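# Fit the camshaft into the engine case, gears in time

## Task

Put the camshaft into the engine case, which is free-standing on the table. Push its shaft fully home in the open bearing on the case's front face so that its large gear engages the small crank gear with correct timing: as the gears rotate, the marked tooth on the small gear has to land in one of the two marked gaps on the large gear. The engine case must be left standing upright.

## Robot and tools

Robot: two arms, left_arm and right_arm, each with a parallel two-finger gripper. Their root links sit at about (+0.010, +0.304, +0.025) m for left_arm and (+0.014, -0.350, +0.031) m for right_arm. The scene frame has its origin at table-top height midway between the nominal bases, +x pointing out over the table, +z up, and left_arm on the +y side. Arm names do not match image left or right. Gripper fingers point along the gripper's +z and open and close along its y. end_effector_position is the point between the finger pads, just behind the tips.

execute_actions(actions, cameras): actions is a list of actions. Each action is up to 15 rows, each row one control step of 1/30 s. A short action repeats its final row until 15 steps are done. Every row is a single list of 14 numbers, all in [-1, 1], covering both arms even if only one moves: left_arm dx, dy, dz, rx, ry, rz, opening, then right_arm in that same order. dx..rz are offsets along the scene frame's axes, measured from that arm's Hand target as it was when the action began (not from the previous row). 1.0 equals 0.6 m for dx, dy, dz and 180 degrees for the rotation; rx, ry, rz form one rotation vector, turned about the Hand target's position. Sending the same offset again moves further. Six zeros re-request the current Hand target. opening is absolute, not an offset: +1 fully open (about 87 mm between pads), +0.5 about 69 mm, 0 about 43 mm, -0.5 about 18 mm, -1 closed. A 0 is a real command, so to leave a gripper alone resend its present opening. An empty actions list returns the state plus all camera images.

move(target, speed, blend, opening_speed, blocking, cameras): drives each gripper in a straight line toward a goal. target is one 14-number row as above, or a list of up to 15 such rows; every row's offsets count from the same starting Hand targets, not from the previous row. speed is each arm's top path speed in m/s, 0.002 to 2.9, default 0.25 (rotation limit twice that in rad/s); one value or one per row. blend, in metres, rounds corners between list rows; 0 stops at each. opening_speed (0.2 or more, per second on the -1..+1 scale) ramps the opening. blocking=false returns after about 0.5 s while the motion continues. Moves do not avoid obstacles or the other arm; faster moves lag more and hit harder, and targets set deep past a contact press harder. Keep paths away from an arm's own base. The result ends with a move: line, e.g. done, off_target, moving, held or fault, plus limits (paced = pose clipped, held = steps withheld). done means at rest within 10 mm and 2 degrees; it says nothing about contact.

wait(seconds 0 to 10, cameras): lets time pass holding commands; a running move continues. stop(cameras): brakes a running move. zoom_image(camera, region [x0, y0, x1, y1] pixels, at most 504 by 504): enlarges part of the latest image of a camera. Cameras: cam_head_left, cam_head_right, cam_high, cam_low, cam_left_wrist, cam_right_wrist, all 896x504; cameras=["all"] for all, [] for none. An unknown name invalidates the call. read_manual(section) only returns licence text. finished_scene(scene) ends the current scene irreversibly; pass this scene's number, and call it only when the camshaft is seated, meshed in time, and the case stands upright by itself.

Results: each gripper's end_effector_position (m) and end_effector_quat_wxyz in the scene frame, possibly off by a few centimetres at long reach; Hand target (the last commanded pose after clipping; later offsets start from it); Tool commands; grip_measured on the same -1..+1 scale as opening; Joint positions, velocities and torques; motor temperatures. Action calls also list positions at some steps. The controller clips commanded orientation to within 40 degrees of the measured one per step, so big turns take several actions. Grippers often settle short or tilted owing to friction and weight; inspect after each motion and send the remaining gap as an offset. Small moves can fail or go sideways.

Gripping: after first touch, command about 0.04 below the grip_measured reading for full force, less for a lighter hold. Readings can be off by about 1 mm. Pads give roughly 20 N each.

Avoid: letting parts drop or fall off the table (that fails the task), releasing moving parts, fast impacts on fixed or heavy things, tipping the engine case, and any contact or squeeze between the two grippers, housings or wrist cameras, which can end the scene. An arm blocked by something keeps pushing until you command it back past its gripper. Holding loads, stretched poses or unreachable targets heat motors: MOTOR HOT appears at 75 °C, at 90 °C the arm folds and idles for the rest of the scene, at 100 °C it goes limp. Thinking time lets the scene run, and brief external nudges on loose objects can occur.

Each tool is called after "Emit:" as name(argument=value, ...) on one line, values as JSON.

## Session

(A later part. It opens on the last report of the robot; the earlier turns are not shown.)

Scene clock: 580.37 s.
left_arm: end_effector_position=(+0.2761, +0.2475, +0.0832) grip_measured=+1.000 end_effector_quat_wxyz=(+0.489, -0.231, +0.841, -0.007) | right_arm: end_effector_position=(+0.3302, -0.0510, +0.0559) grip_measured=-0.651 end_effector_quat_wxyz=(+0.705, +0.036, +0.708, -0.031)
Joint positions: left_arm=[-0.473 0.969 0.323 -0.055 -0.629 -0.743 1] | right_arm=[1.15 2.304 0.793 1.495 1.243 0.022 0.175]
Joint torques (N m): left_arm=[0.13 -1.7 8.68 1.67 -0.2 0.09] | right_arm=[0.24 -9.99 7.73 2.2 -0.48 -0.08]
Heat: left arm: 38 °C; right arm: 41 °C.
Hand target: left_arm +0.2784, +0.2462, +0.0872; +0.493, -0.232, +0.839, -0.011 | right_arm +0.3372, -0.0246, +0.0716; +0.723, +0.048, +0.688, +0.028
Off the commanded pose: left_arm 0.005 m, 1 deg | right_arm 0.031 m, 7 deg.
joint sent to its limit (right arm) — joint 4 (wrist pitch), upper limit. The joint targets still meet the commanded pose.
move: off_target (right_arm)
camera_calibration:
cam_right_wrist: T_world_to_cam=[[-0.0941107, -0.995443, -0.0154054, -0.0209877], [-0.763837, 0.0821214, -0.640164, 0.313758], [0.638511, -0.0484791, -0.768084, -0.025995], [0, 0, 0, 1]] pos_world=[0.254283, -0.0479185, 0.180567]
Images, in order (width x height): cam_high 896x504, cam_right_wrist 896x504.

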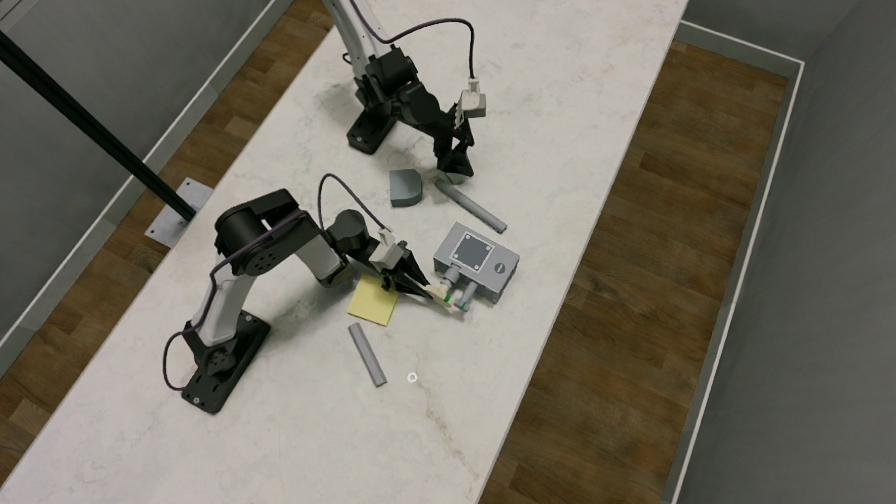

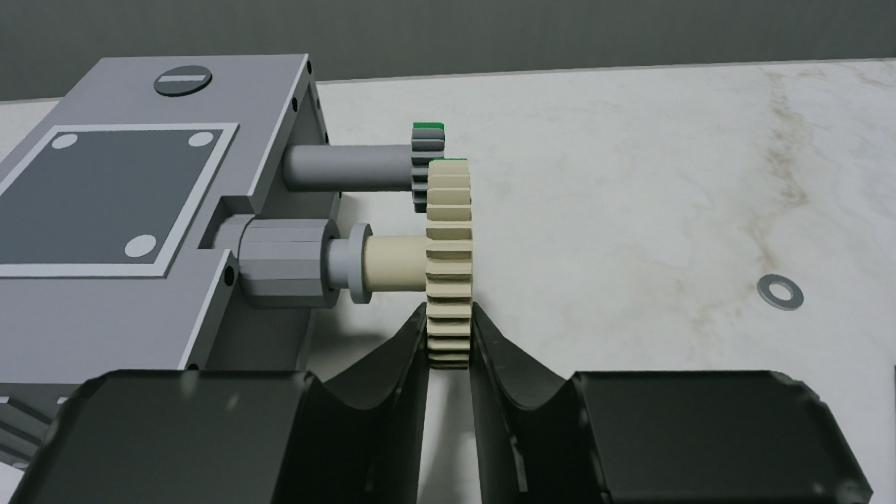

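Emit:
move(target=[0,0,0,0,0,0,1,0.000,0.014,0,0,0.0,0.0,-0.8], speed=0.04, cameras=["cam_right_wrist","cam_high"])

Emit:
zoom_image(camera="cam_right_wrist", region=[300, 105, 490, 315])

Emit:
zoom_image(camera="cam_high", region=[425, 275, 485, 325])

Scene clock: 584.73 s.
left_arm: end_effector_position=(+0.2761, +0.2475, +0.0832) grip_measured=+1.000 end_effector_quat_wxyz=(+0.489, -0.231, +0.841, -0.007) | right_arm: end_effector_position=(+0.3299, -0.0479, +0.0559) grip_measured=-0.649 end_effector_quat_wxyz=(+0.706, +0.041, +0.706, -0.039)
Joint positions: left_arm=[-0.473 0.969 0.323 -0.055 -0.629 -0.743 1] | right_arm=[1.158 2.319 0.821 1.495 1.269 0.006 0.175]
Joint torques (N m): left_arm=[0.17 -1.68 8.7 1.67 -0.2 0.06] | right_arm=[0.42 -10.09 8.24 2.19 -0.66 -0.07]
Heat: left arm: 38 °C; right arm: 41 °C.
Hand target: left_arm +0.2784, +0.2462, +0.0872; +0.493, -0.232, +0.839, -0.011 | right_arm +0.3372, -0.0164, +0.0716; +0.723, +0.048, +0.688, +0.027
Off the commanded pose: left_arm 0.005 m, 1 deg | right_arm 0.036 m, 8 deg.
joint sent to its limit (right arm) — joint 4 (wrist pitch), upper limit. The joint targets are off in position, not in orientation.
move: off_target (right_arm)
camera_calibration:
cam_right_wrist: T_world_to_cam=[[-0.112234, -0.993626, -0.0104869, -0.0121051], [-0.75991, 0.0926256, -0.643396, 0.312693], [0.640266, -0.0642421, -0.765462, -0.0271405], [0, 0, 0, 1]] pos_world=[0.253637, -0.0427349, 0.180283]
Images, in order (width x height): cam_high 896x504, cam_right_wrist 896x504.

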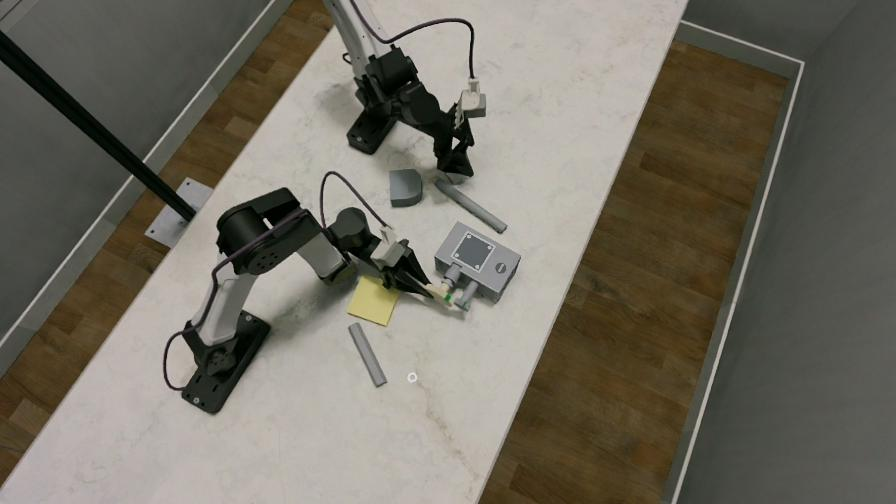

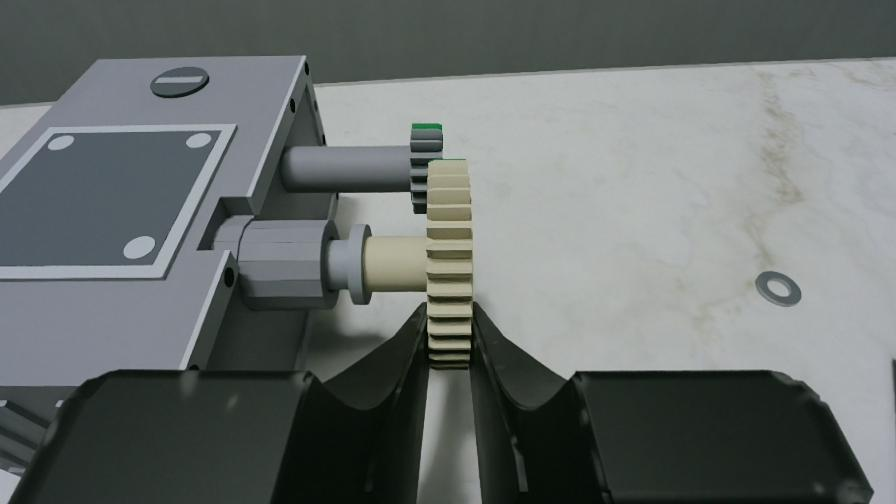

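Scaled by 2.400.

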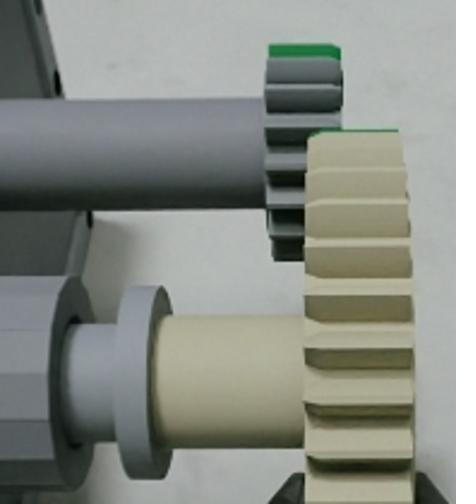

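Scaled by 8.400.

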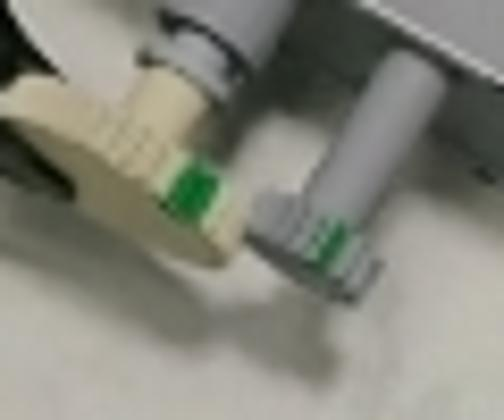

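Emit:
move(target=[[0,0,0,0,0,0,1,0,-0.003,0.0,0,0.014,0,-0.8],[0,0,0,0,0,0,1,0,-0.003,0,0,0.028,0.0,-0.8]], speed=0.04, cameras=["cam_right_wrist","cam_high"])

Emit:
zoom_image(camera="cam_right_wrist", region=[300, 105, 490, 315])

Emit:
zoom_image(camera="cam_high", region=[425, 275, 485, 325])

Scene clock: 600.97 s.
left_arm: end_effector_position=(+0.2761, +0.2475, +0.0832) grip_measured=+1.000 end_effector_quat_wxyz=(+0.489, -0.231, +0.841, -0.007) | right_arm: end_effector_position=(+0.3297, -0.0477, +0.0552) grip_measured=-0.649 end_effector_quat_wxyz=(+0.692, +0.050, +0.719, -0.037)
Joint positions: left_arm=[-0.473 0.969 0.323 -0.055 -0.629 -0.743 1] | right_arm=[1.155 2.257 0.821 1.299 1.273 0.147 0.175]
Joint torques (N m): left_arm=[0.14 -1.66 8.65 1.67 -0.19 0.08] | right_arm=[-0.06 -14.34 7.16 1.28 -0.72 0.34]
Heat: left arm: 38 °C; right arm: 43 °C.
Hand target: left_arm +0.2784, +0.2462, +0.0872; +0.493, -0.232, +0.839, -0.011 | right_arm +0.3372, -0.0181, +0.0716; +0.692, +0.049, +0.719, +0.025
Off the commanded pose: left_arm 0.005 m, 1 deg | right_arm 0.035 m, 7 deg.
move: off_target (right_arm)
camera_calibration:
cam_right_wrist: T_world_to_cam=[[-0.122593, -0.992177, -0.0235611, -0.00775589], [-0.782363, 0.111221, -0.612812, 0.318613], [0.610639, -0.0566932, -0.789877, -0.0160265], [0, 0, 0, 1]] pos_world=[0.258106, -0.0440402, 0.182408]
Images, in order (width x height): cam_high 896x504, cam_right_wrist 896x504.

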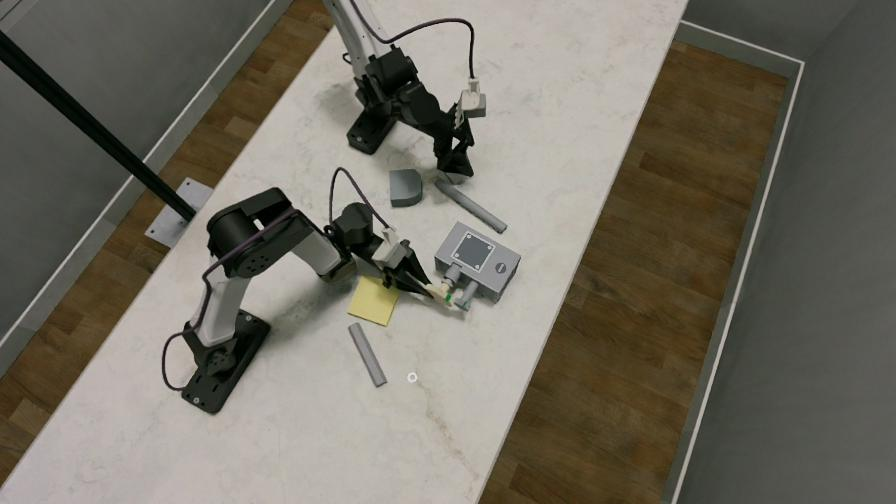

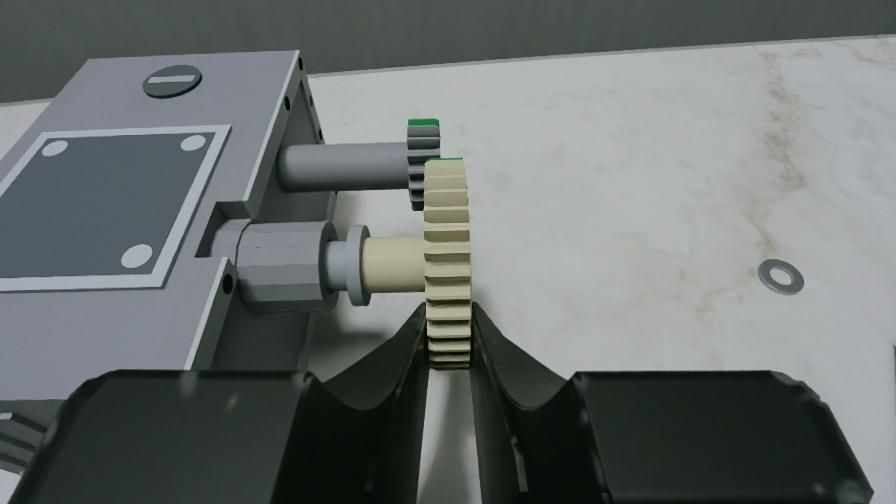

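Scaled by 2.400.

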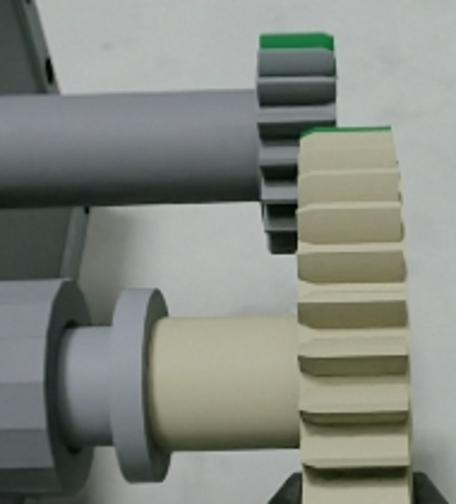

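Scaled by 8.400.

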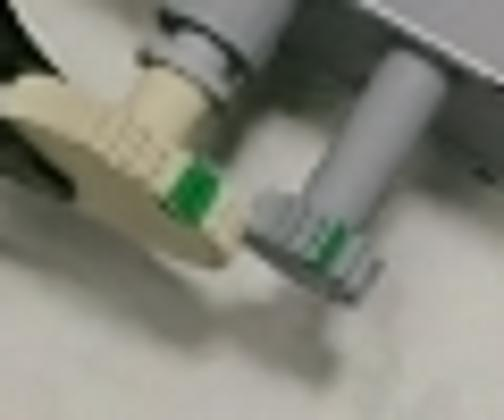

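Emit:
move(target=[[0,0,0,0,0,0,1,0,-0.008,0,0,0,0,-0.61],[0,0,0,0,0,0,1,0,0.016,0,0,0,0.0,-0.61]], speed=0.04, cameras=["cam_right_wrist","cam_high"])

Emit:
zoom_image(camera="cam_right_wrist", region=[300, 105, 490, 315])

Emit:
zoom_image(camera="cam_high", region=[425, 275, 485, 325])

Scene clock: 613.97 s.
left_arm: end_effector_position=(+0.2761, +0.2475, +0.0832) grip_measured=+1.000 end_effector_quat_wxyz=(+0.489, -0.231, +0.841, -0.007) | right_arm: end_effector_position=(+0.3331, -0.0394, +0.0534) grip_measured=-0.610 end_effector_quat_wxyz=(+0.687, +0.041, +0.725, -0.039)
Joint positions: left_arm=[-0.473 0.969 0.323 -0.055 -0.629 -0.743 1] | right_arm=[1.153 2.257 0.859 1.221 1.26 0.169 0.195]
Joint torques (N m): left_arm=[0.18 -1.69 8.68 1.69 -0.18 0.08] | right_arm=[0.73 -13.85 7.69 1.58 -0.52 0.29]
Heat: left arm: 39 °C; right arm: 48 °C.
Hand target: left_arm +0.2784, +0.2462, +0.0872; +0.493, -0.232, +0.839, -0.011 | right_arm +0.3373, -0.0085, +0.0716; +0.693, +0.049, +0.719, +0.025
Off the commanded pose: left_arm 0.005 m, 1 deg | right_arm 0.036 m, 7 deg.
move: off_target (right_arm)
camera_calibration:
cam_right_wrist: T_world_to_cam=[[-0.113353, -0.993523, -0.00798107, -0.00308857], [-0.792829, 0.0952908, -0.601949, 0.321625], [0.59881, -0.0619049, -0.798495, -0.0148365], [0, 0, 0, 1]] pos_world=[0.263528, -0.0346349, 0.18173]
Images, in order (width x height): cam_high 896x504, cam_right_wrist 896x504.

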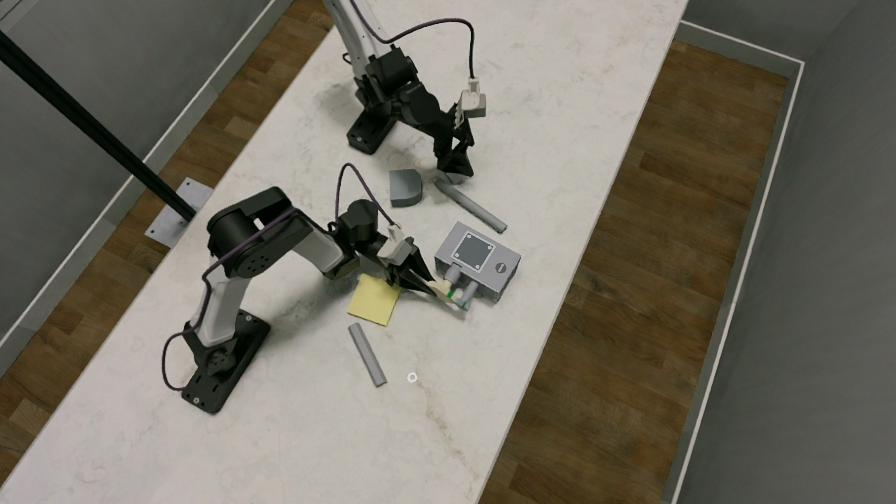

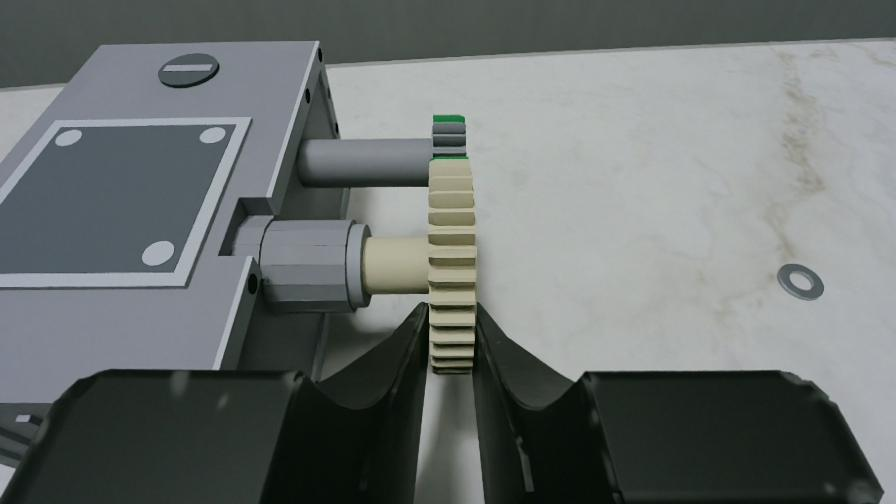

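Scaled by 2.400.

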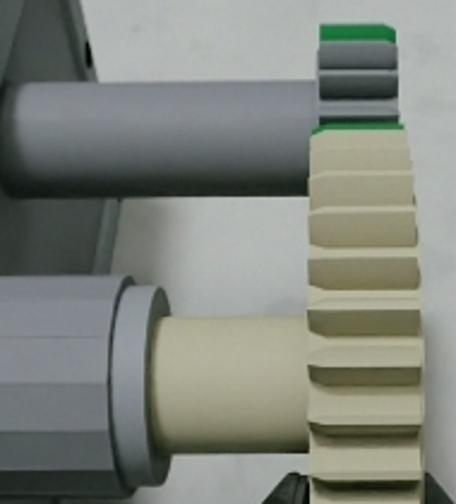

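Scaled by 8.400.

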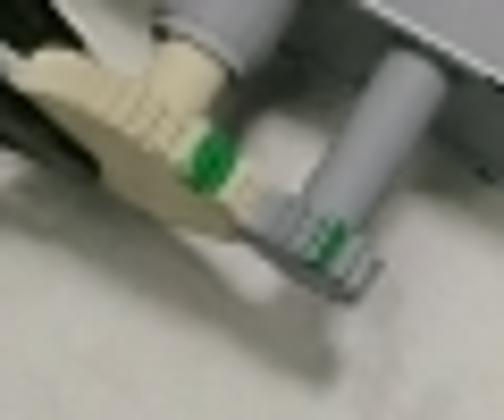

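Emit:
move(target=[[0,0,0,0,0,0,1,0,0.008,0,0,0,0,-0.61],[0,0,0,0,0,0,1,0,-0.018,-0.008,0,0,0.0,-0.61],[0,0,0,0,0,0,1,0,-0.022,-0.01,0,0,0.0,-0.2]], speed=0.04, cameras=["cam_right_wrist","cam_high"])

Emit:
zoom_image(camera="cam_right_wrist", region=[300, 105, 500, 315])

Scene clock: 622.20 s.
left_arm: end_effector_position=(+0.2761, +0.2475, +0.0832) grip_measured=+1.000 end_effector_quat_wxyz=(+0.489, -0.231, +0.841, -0.007) | right_arm: end_effector_position=(+0.3336, -0.0310, +0.0531) grip_measured=-0.200 end_effector_quat_wxyz=(+0.686, +0.032, +0.726, -0.010)
Joint positions: left_arm=[-0.473 0.969 0.323 -0.055 -0.629 -0.743 1] | right_arm=[1.151 2.257 0.849 1.247 1.205 0.181 0.4]
Joint torques (N m): left_arm=[0.17 -1.69 8.69 1.66 -0.2 0.09] | right_arm=[-0.4 -13.07 4.4 1.79 -0.11 0.18]
Motor temperatures (°C): left_arm=[20 25 39 34 22 22 22] | right_arm=[22 49 34 37 20 23 21]
Heat: left arm: 39 °C; right arm: 49 °C.
Hand target: left_arm +0.2784, +0.2462, +0.0872; +0.493, -0.232, +0.839, -0.011 | right_arm +0.3372, -0.0216, +0.0656; +0.693, +0.049, +0.719, +0.026
Off the commanded pose: left_arm 0.005 m, 1 deg | right_arm 0.016 m, 5 deg.
move: off_target (right_arm); target 3's new opening was sent with right_arm's hand 0.022 m and 6 deg from that target
camera_calibration:
cam_right_wrist: T_world_to_cam=[[-0.0612698, -0.9974, -0.0379352, -0.0106317], [-0.797773, 0.0717767, -0.59867, 0.321715], [0.599837, -0.00641669, -0.800097, -0.0134284], [0, 0, 0, 1]] pos_world=[0.264059, -0.0337819, 0.181454]
Images, in order (width x height): cam_high 896x504, cam_right_wrist 896x504.

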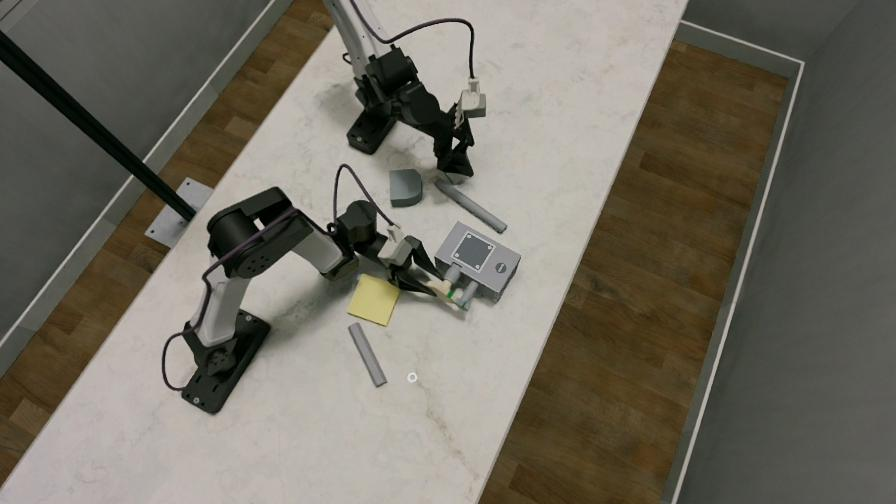

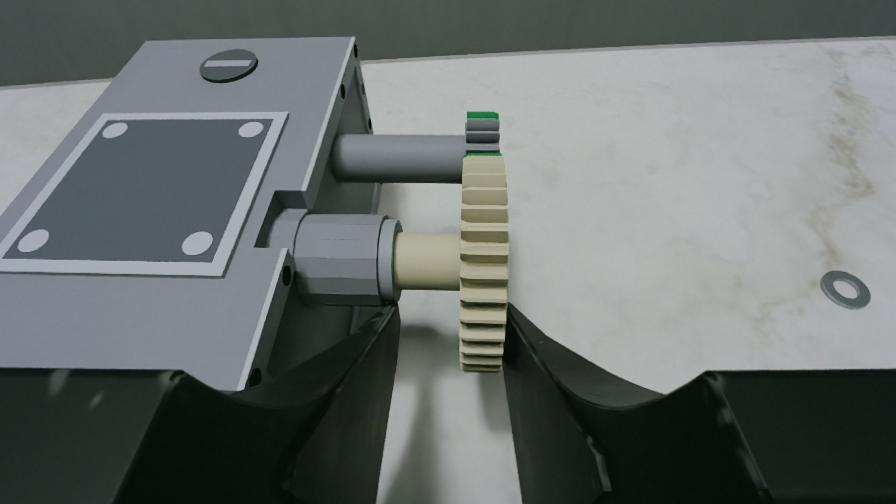

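Scaled by 2.400.

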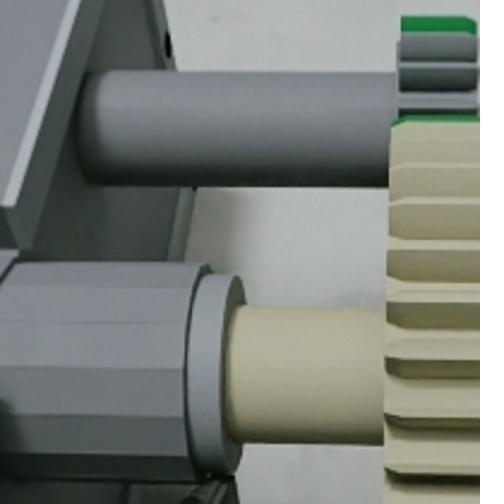

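Emit:
move(target=[[0,0,0,0,0,0,1,-0.01,-0.03,0.005,0,0,0,-0.1],[0,0,0,0,0,0,1,-0.17,-0.06,0.04,0,0,0,-0.1],[0,0,0,0,0,0,1,-0.15,-0.31,0.3,0,0,0,-0.1]], speed=[0.04,0.08,0.25], cameras=["cam_right_wrist","cam_high"])

Emit:
zoom_image(camera="cam_high", region=[410, 250, 490, 340])

Scene clock: 632.47 s.
left_arm: end_effector_position=(+0.2761, +0.2475, +0.0832) grip_measured=+1.000 end_effector_quat_wxyz=(+0.489, -0.231, +0.841, -0.007) | right_arm: end_effector_position=(+0.2453, -0.2106, +0.2305) grip_measured=-0.100 end_effector_quat_wxyz=(+0.688, +0.030, +0.725, +0.004)
Joint positions: left_arm=[-0.473 0.969 0.323 -0.055 -0.629 -0.743 1] | right_arm=[1.188 0.778 0.39 0.235 1.218 0.191 0.45]
Joint torques (N m): left_arm=[0.14 -1.69 8.66 1.68 -0.19 0.07] | right_arm=[-0.59 -1.85 10.89 1.46 0.08 0.17]
Heat: left arm: 39 °C; right arm: 49 °C.
Hand target: left_arm +0.2784, +0.2462, +0.0872; +0.493, -0.232, +0.839, -0.011 | right_arm +0.2472, -0.2076, +0.2456; +0.693, +0.049, +0.719, +0.026
Off the commanded pose: left_arm 0.005 m, 1 deg | right_arm 0.015 m, 3 deg.
move: off_target (right_arm)
camera_calibration:
cam_right_wrist: T_world_to_cam=[[-0.0382272, -0.997732, -0.0553958, -0.190113], [-0.795967, 0.0639183, -0.601955, 0.369018], [0.604131, 0.0210822, -0.796606, 0.184302], [0, 0, 0, 1]] pos_world=[0.175117, -0.217155, 0.358417]
Images, in order (width x height): cam_high 896x504, cam_right_wrist 896x504.

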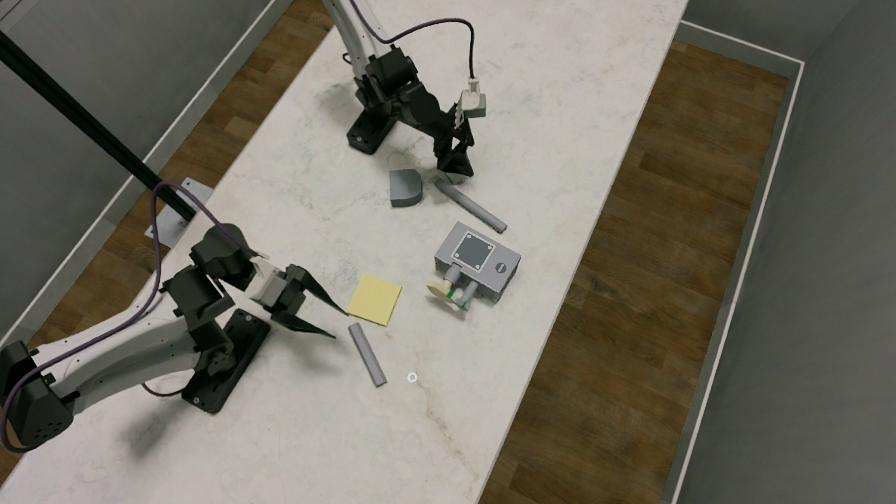

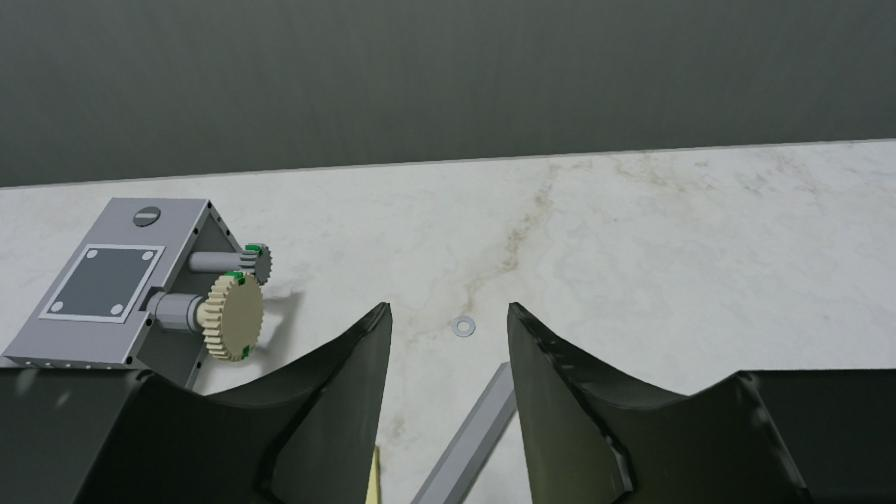

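Scaled by 5.600.

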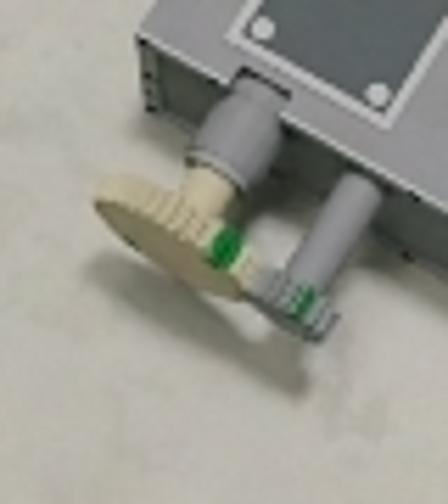

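Emit:
move(target=[0,0,0,0,0,0,1,-0.02,-0.1,-0.1,0,0,0.3,-0.1], cameras=["cam_right_wrist"])

Scene clock: 637.63 s.
left_arm: end_effector_position=(+0.2761, +0.2475, +0.0832) grip_measured=+1.000 end_effector_quat_wxyz=(+0.489, -0.231, +0.841, -0.007) | right_arm: end_effector_position=(+0.2334, -0.2664, +0.1812) grip_measured=-0.100 end_effector_quat_wxyz=(+0.601, -0.277, +0.669, +0.340)
Joint positions: left_arm=[-0.473 0.969 0.323 -0.055 -0.629 -0.743 1] | right_arm=[-0.45 0.666 0.183 0.263 -1.353 -0.091 0.45]
Joint torques (N m): left_arm=[0.14 -1.66 8.66 1.66 -0.2 0.07] | right_arm=[-0.54 0.98 8.21 1.6 -0.14 0.03]
Heat: left arm: 39 °C; right arm: 47 °C.
Hand target: left_arm +0.2784, +0.2462, +0.0872; +0.493, -0.232, +0.839, -0.011 | right_arm +0.2352, -0.2676, +0.1856; +0.605, -0.283, +0.663, +0.337
Off the commanded pose: left_arm 0.005 m, 1 deg | right_arm 0.005 m, 1 deg.
move: done
camera_calibration:
cam_right_wrist: T_world_to_cam=[[0.77754, -0.615089, -0.130758, -0.323888], [-0.555212, -0.573873, -0.602005, 0.107329], [0.295248, 0.540681, -0.787713, 0.362289], [0, 0, 0, 1]] pos_world=[0.204461, -0.333509, 0.307641]
Images, in order (width x height): cam_right_wrist 896x504.

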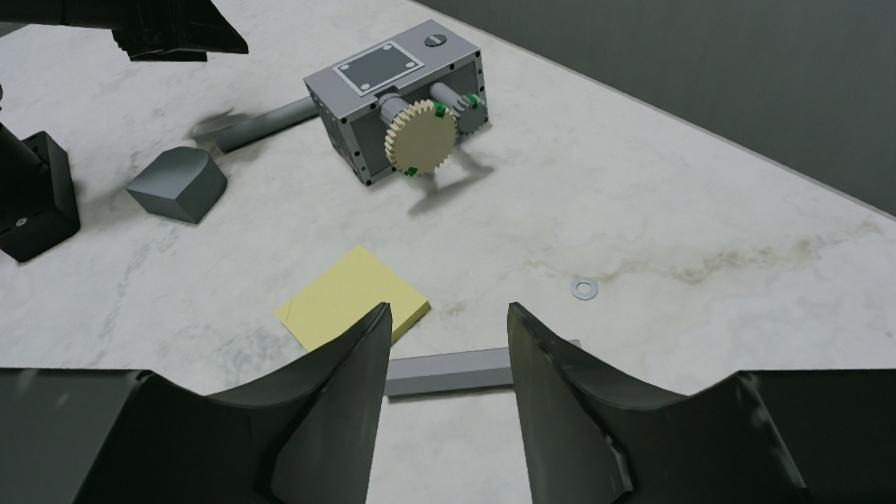

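Emit:
zoom_image(camera="cam_right_wrist", region=[380, 85, 490, 185])

Scaled by 4.582.

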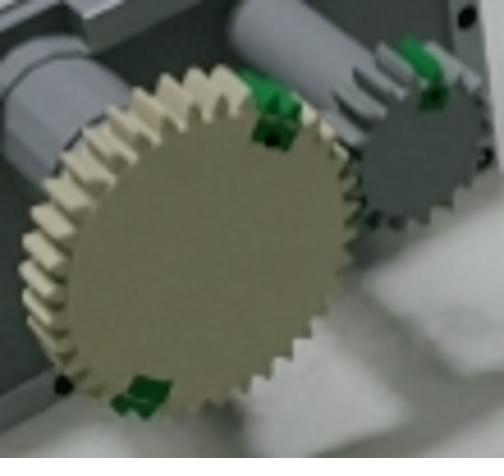

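Emit:
move(target=[0,0,0,0,0,0,1,0.11,0.14,-0.03,0.065,-0.051,-0.011,-0.1], speed=0.15, cameras=["cam_right_wrist"])

Scene clock: 647.47 s.
left_arm: end_effector_position=(+0.2761, +0.2475, +0.0832) grip_measured=+1.000 end_effector_quat_wxyz=(+0.489, -0.231, +0.841, -0.007) | right_arm: end_effector_position=(+0.2994, -0.1842, +0.1553) grip_measured=-0.100 end_effector_quat_wxyz=(+0.641, -0.242, +0.637, +0.355)
Joint positions: left_arm=[-0.473 0.969 0.323 -0.055 -0.629 -0.743 1] | right_arm=[0.148 1.503 0.103 1.497 -0.719 0.206 0.45]
Joint torques (N m): left_arm=[0.14 -1.7 8.65 1.69 -0.19 0.09] | right_arm=[0.16 -3.02 4.1 2.4 0.2 0.05]
Motor temperatures (°C): left_arm=[20 25 39 34 22 22 22] | right_arm=[22 43 34 36 19 22 21]
Heat: left arm: 39 °C; right arm: 43 °C.
Hand target: left_arm +0.2784, +0.2462, +0.0872; +0.493, -0.232, +0.839, -0.011 | right_arm +0.3013, -0.1837, +0.1676; +0.688, -0.234, +0.580, +0.369
Off the commanded pose: left_arm 0.005 m, 1 deg | right_arm 0.012 m, 9 deg.
joint sent to its limit (right arm) — joint 4 (wrist pitch), upper limit. The joint targets are off in orientation, not in position.
move: off_target (right_arm)
camera_calibration:
cam_right_wrist: T_world_to_cam=[[0.761916, -0.630206, -0.149415, -0.323185], [-0.536462, -0.484805, -0.690777, 0.200191], [0.362894, 0.60647, -0.707462, 0.257302], [0, 0, 0, 1]] pos_world=[0.260261, -0.262665, 0.27203]
Images, in order (width x height): cam_right_wrist 896x504.

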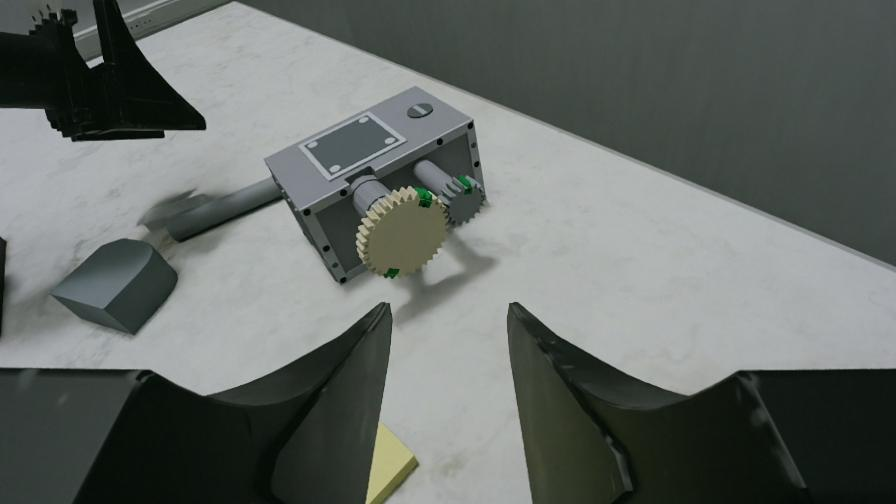

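Emit:
zoom_image(camera="cam_right_wrist", region=[350, 165, 490, 285])

Emit:
zoom_image(camera="cam_right_wrist", region=[410, 170, 490, 240])

Scaled by 3.600.

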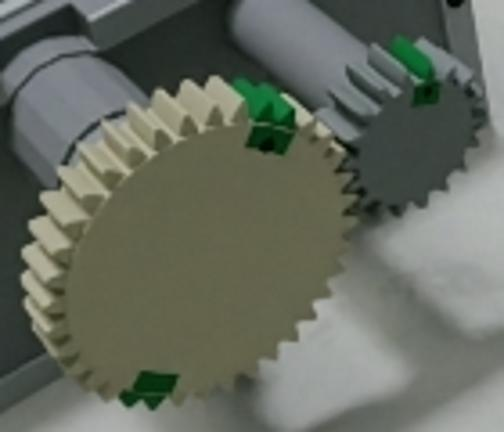

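Scaled by 6.300.

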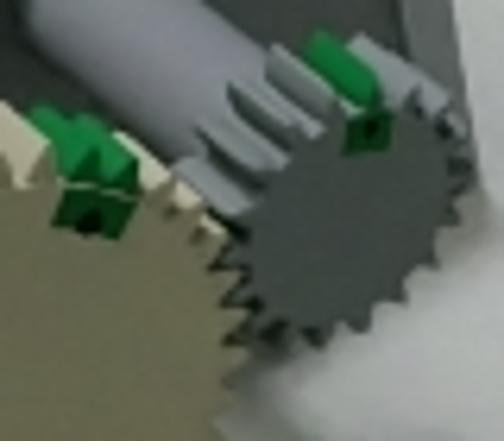

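Emit:
move(target=[0,0,0,0,0,0,1,0.06,0.1,-0.045,-0.03,0.025,0.02,-0.8], speed=0.1, cameras=["cam_right_wrist"])

Scene clock: 666.90 s.
left_arm: end_effector_position=(+0.2761, +0.2475, +0.0832) grip_measured=+1.000 end_effector_quat_wxyz=(+0.489, -0.231, +0.841, -0.007) | right_arm: end_effector_position=(+0.3282, -0.1265, +0.1228) grip_measured=-0.800 end_effector_quat_wxyz=(+0.601, -0.264, +0.654, +0.376)
Joint positions: left_arm=[-0.473 0.969 0.323 -0.055 -0.629 -0.743 1] | right_arm=[0.342 1.787 0.295 1.497 -0.601 0.179 0.1]
Joint torques (N m): left_arm=[0.18 -1.73 8.7 1.67 -0.18 0.08] | right_arm=[0.2 -5.41 5.65 2.47 0.14 -0.16]
Heat: left arm: 39 °C; right arm: 40 °C.
Hand target: left_arm +0.2784, +0.2462, +0.0872; +0.493, -0.232, +0.839, -0.011 | right_arm +0.3373, -0.1236, +0.1407; +0.641, -0.270, +0.615, +0.371
Off the commanded pose: left_arm 0.005 m, 1 deg | right_arm 0.020 m, 6 deg.
joint sent to its limit (right arm) — joint 4 (wrist pitch), upper limit. The joint targets still meet the commanded pose.
move: off_target (right_arm)
camera_calibration:
cam_right_wrist: T_world_to_cam=[[0.795746, -0.577382, -0.182805, -0.313987], [-0.543378, -0.547357, -0.636507, 0.208848], [0.267448, 0.60583, -0.749294, 0.225329], [0, 0, 0, 1]] pos_world=[0.303074, -0.203488, 0.244373]
Images, in order (width x height): cam_right_wrist 896x504.

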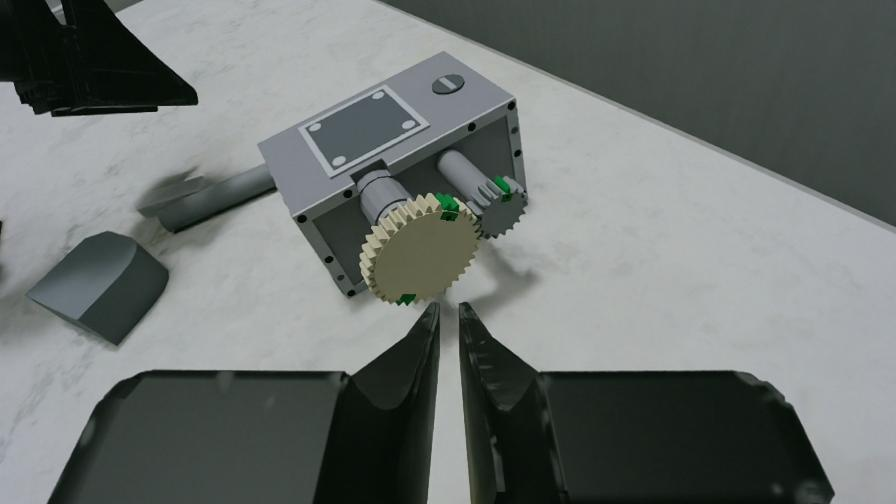

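Emit:
zoom_image(camera="cam_right_wrist", region=[430, 170, 540, 260])

Emit:
zoom_image(camera="cam_right_wrist", region=[460, 180, 500, 250])

Scaled by 4.582.

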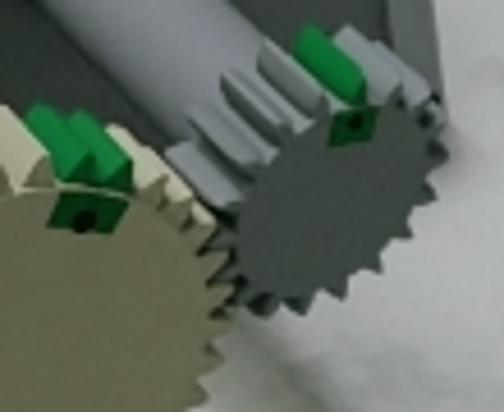

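Scaled by 7.200.

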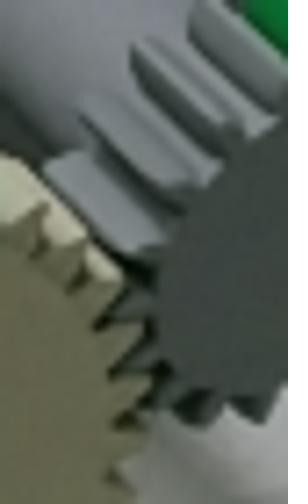

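Emit:
zoom_image(camera="cam_right_wrist", region=[355, 185, 485, 310])

Emit:
zoom_image(camera="cam_right_wrist", region=[435, 190, 485, 240])

Emit:
zoom_image(camera="cam_right_wrist", region=[470, 170, 530, 245])

Scaled by 3.877.

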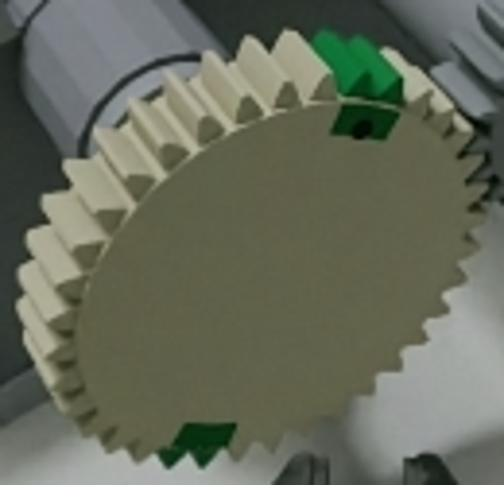

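Scaled by 10.080.

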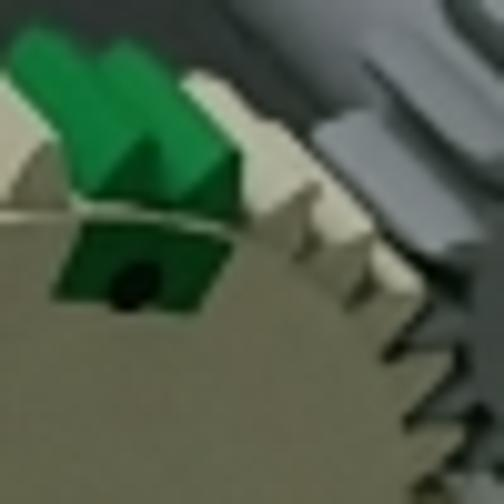

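Scaled by 6.720.

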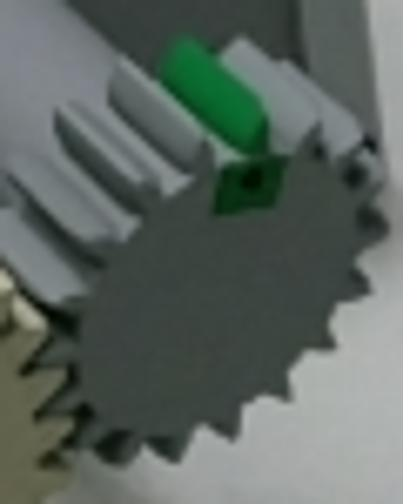

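Emit:
move(target=[[0,0,0,0,0,0,1,-0.2,-0.06,0.06,-0.03,0.04,-0.13,0],[0,0,0,0,0,0,1,-0.2,0.05,0.0,-0.067,0.096,-0.311,0.3],[0,0,0,0,0,0,1,-0.17,0.145,-0.08,-0.067,0.096,-0.311,0.3]], speed=0.2, cameras=["cam_right_wrist","cam_high"])

Scene clock: 752.87 s.
left_arm: end_effector_position=(+0.2761, +0.2475, +0.0832) grip_measured=+1.000 end_effector_quat_wxyz=(+0.489, -0.231, +0.841, -0.007) | right_arm: end_effector_position=(+0.2315, -0.0440, +0.0895) grip_measured=+0.300 end_effector_quat_wxyz=(+0.611, +0.034, +0.791, -0.008)
Joint positions: left_arm=[-0.473 0.969 0.323 -0.055 -0.629 -0.743 1] | right_arm=[1.389 1.84 0.921 -0.201 1.286 1.131 0.65]
Joint torques (N m): left_arm=[0.13 -1.76 8.68 1.67 -0.2 0.06] | right_arm=[-0.68 -8.14 7.76 1.08 0.57 -0.04]
Motor temperatures (°C): left_arm=[20 25 39 34 22 22 22] | right_arm=[22 36 32 40 19 22 20]
Heat: left arm: 39 °C; right arm: 40 °C.
Hand target: left_arm +0.2784, +0.2462, +0.0872; +0.493, -0.232, +0.839, -0.011 | right_arm +0.2352, -0.0366, +0.0927; +0.613, +0.042, +0.789, +0.000
Off the commanded pose: left_arm 0.005 m, 1 deg | right_arm 0.009 m, 1 deg.
move: done
camera_calibration:
cam_right_wrist: T_world_to_cam=[[-0.0653567, -0.997233, -0.0354251, -0.0278116], [-0.900037, 0.074242, -0.429443, 0.271565], [0.430885, 0.00381687, -0.902399, 0.125563], [0, 0, 0, 1]] pos_world=[0.188497, -0.0483754, 0.228945]
Images, in order (width x height): cam_high 896x504, cam_right_wrist 896x504.

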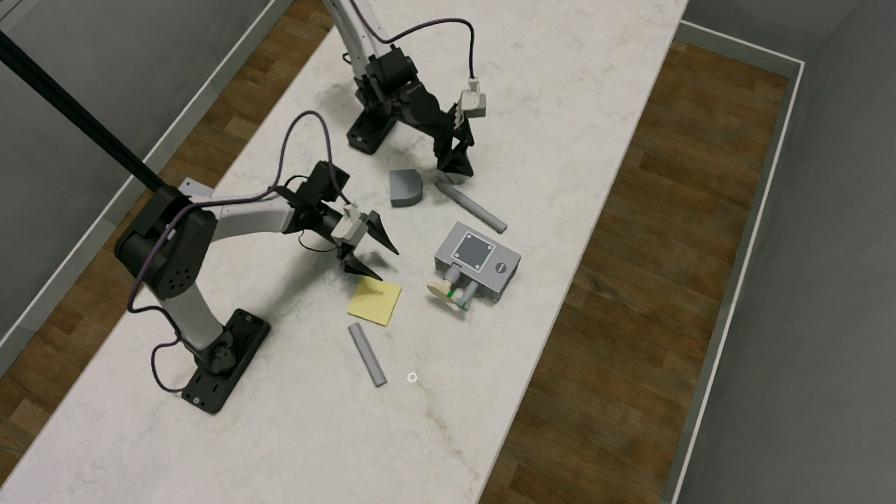

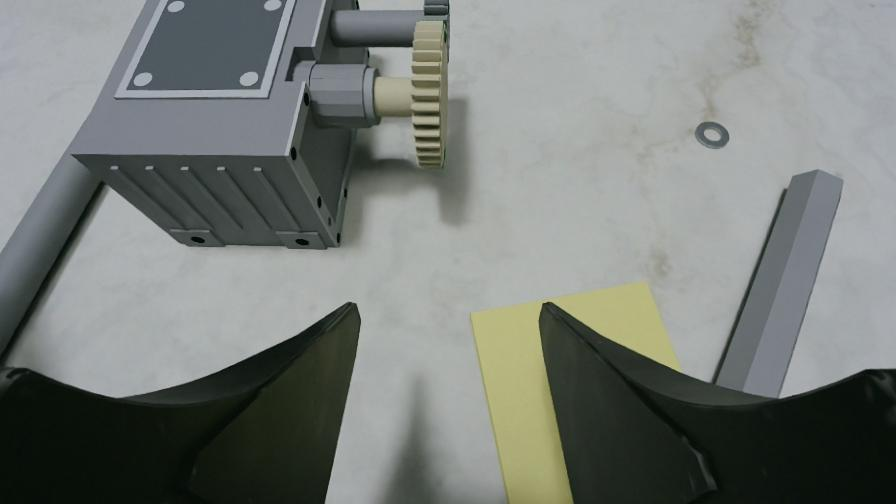

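Emit:
move(target=[0,0,0,0,0,0,1,0.165,0.018,-0.041,0,0,0,0.2], speed=0.08, cameras=["cam_right_wrist"])

Scene clock: 759.40 s.
left_arm: end_effector_position=(+0.2761, +0.2475, +0.0832) grip_measured=+1.000 end_effector_quat_wxyz=(+0.489, -0.231, +0.841, -0.007) | right_arm: end_effector_position=(+0.3281, -0.0391, +0.0628) grip_measured=+0.200 end_effector_quat_wxyz=(+0.607, +0.031, +0.794, -0.023)
Joint positions: left_arm=[-0.473 0.969 0.323 -0.055 -0.629 -0.743 1] | right_arm=[1.122 2.013 0.921 0.451 1.117 0.59 0.6]
Joint torques (N m): left_arm=[0.18 -1.72 8.66 1.68 -0.2 0.08] | right_arm=[-0.34 -9.1 8.13 1.77 0.24 -0.02]
Heat: left arm: 39 °C; right arm: 39 °C.
Hand target: left_arm +0.2784, +0.2462, +0.0872; +0.493, -0.232, +0.839, -0.011 | right_arm +0.3342, -0.0259, +0.0681; +0.613, +0.042, +0.789, +0.000
Off the commanded pose: left_arm 0.005 m, 1 deg | right_arm 0.016 m, 3 deg.
move: off_target (right_arm)
camera_calibration:
cam_right_wrist: T_world_to_cam=[[-0.0791166, -0.996836, -0.00759211, -0.0147552], [-0.903783, 0.0749405, -0.421379, 0.347506], [0.420615, -0.0264765, -0.906853, 0.0623944], [0, 0, 0, 1]] pos_world=[0.286659, -0.0390989, 0.202902]
Images, in order (width x height): cam_right_wrist 896x504.

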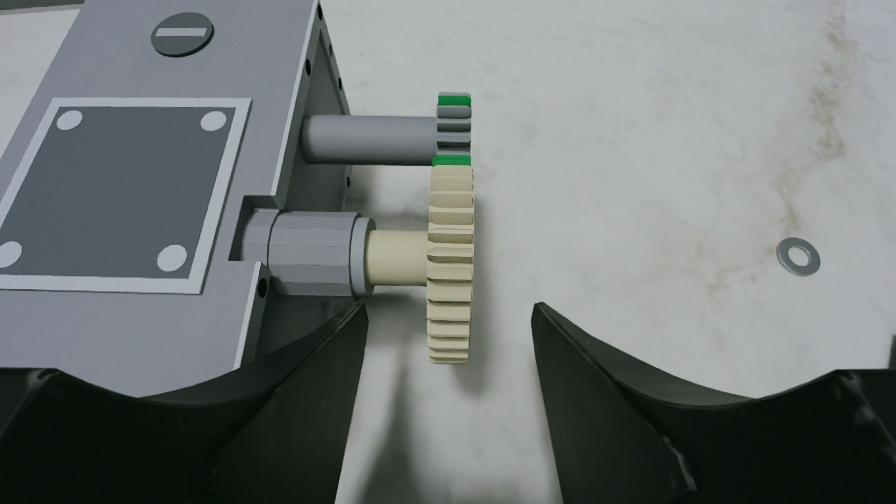

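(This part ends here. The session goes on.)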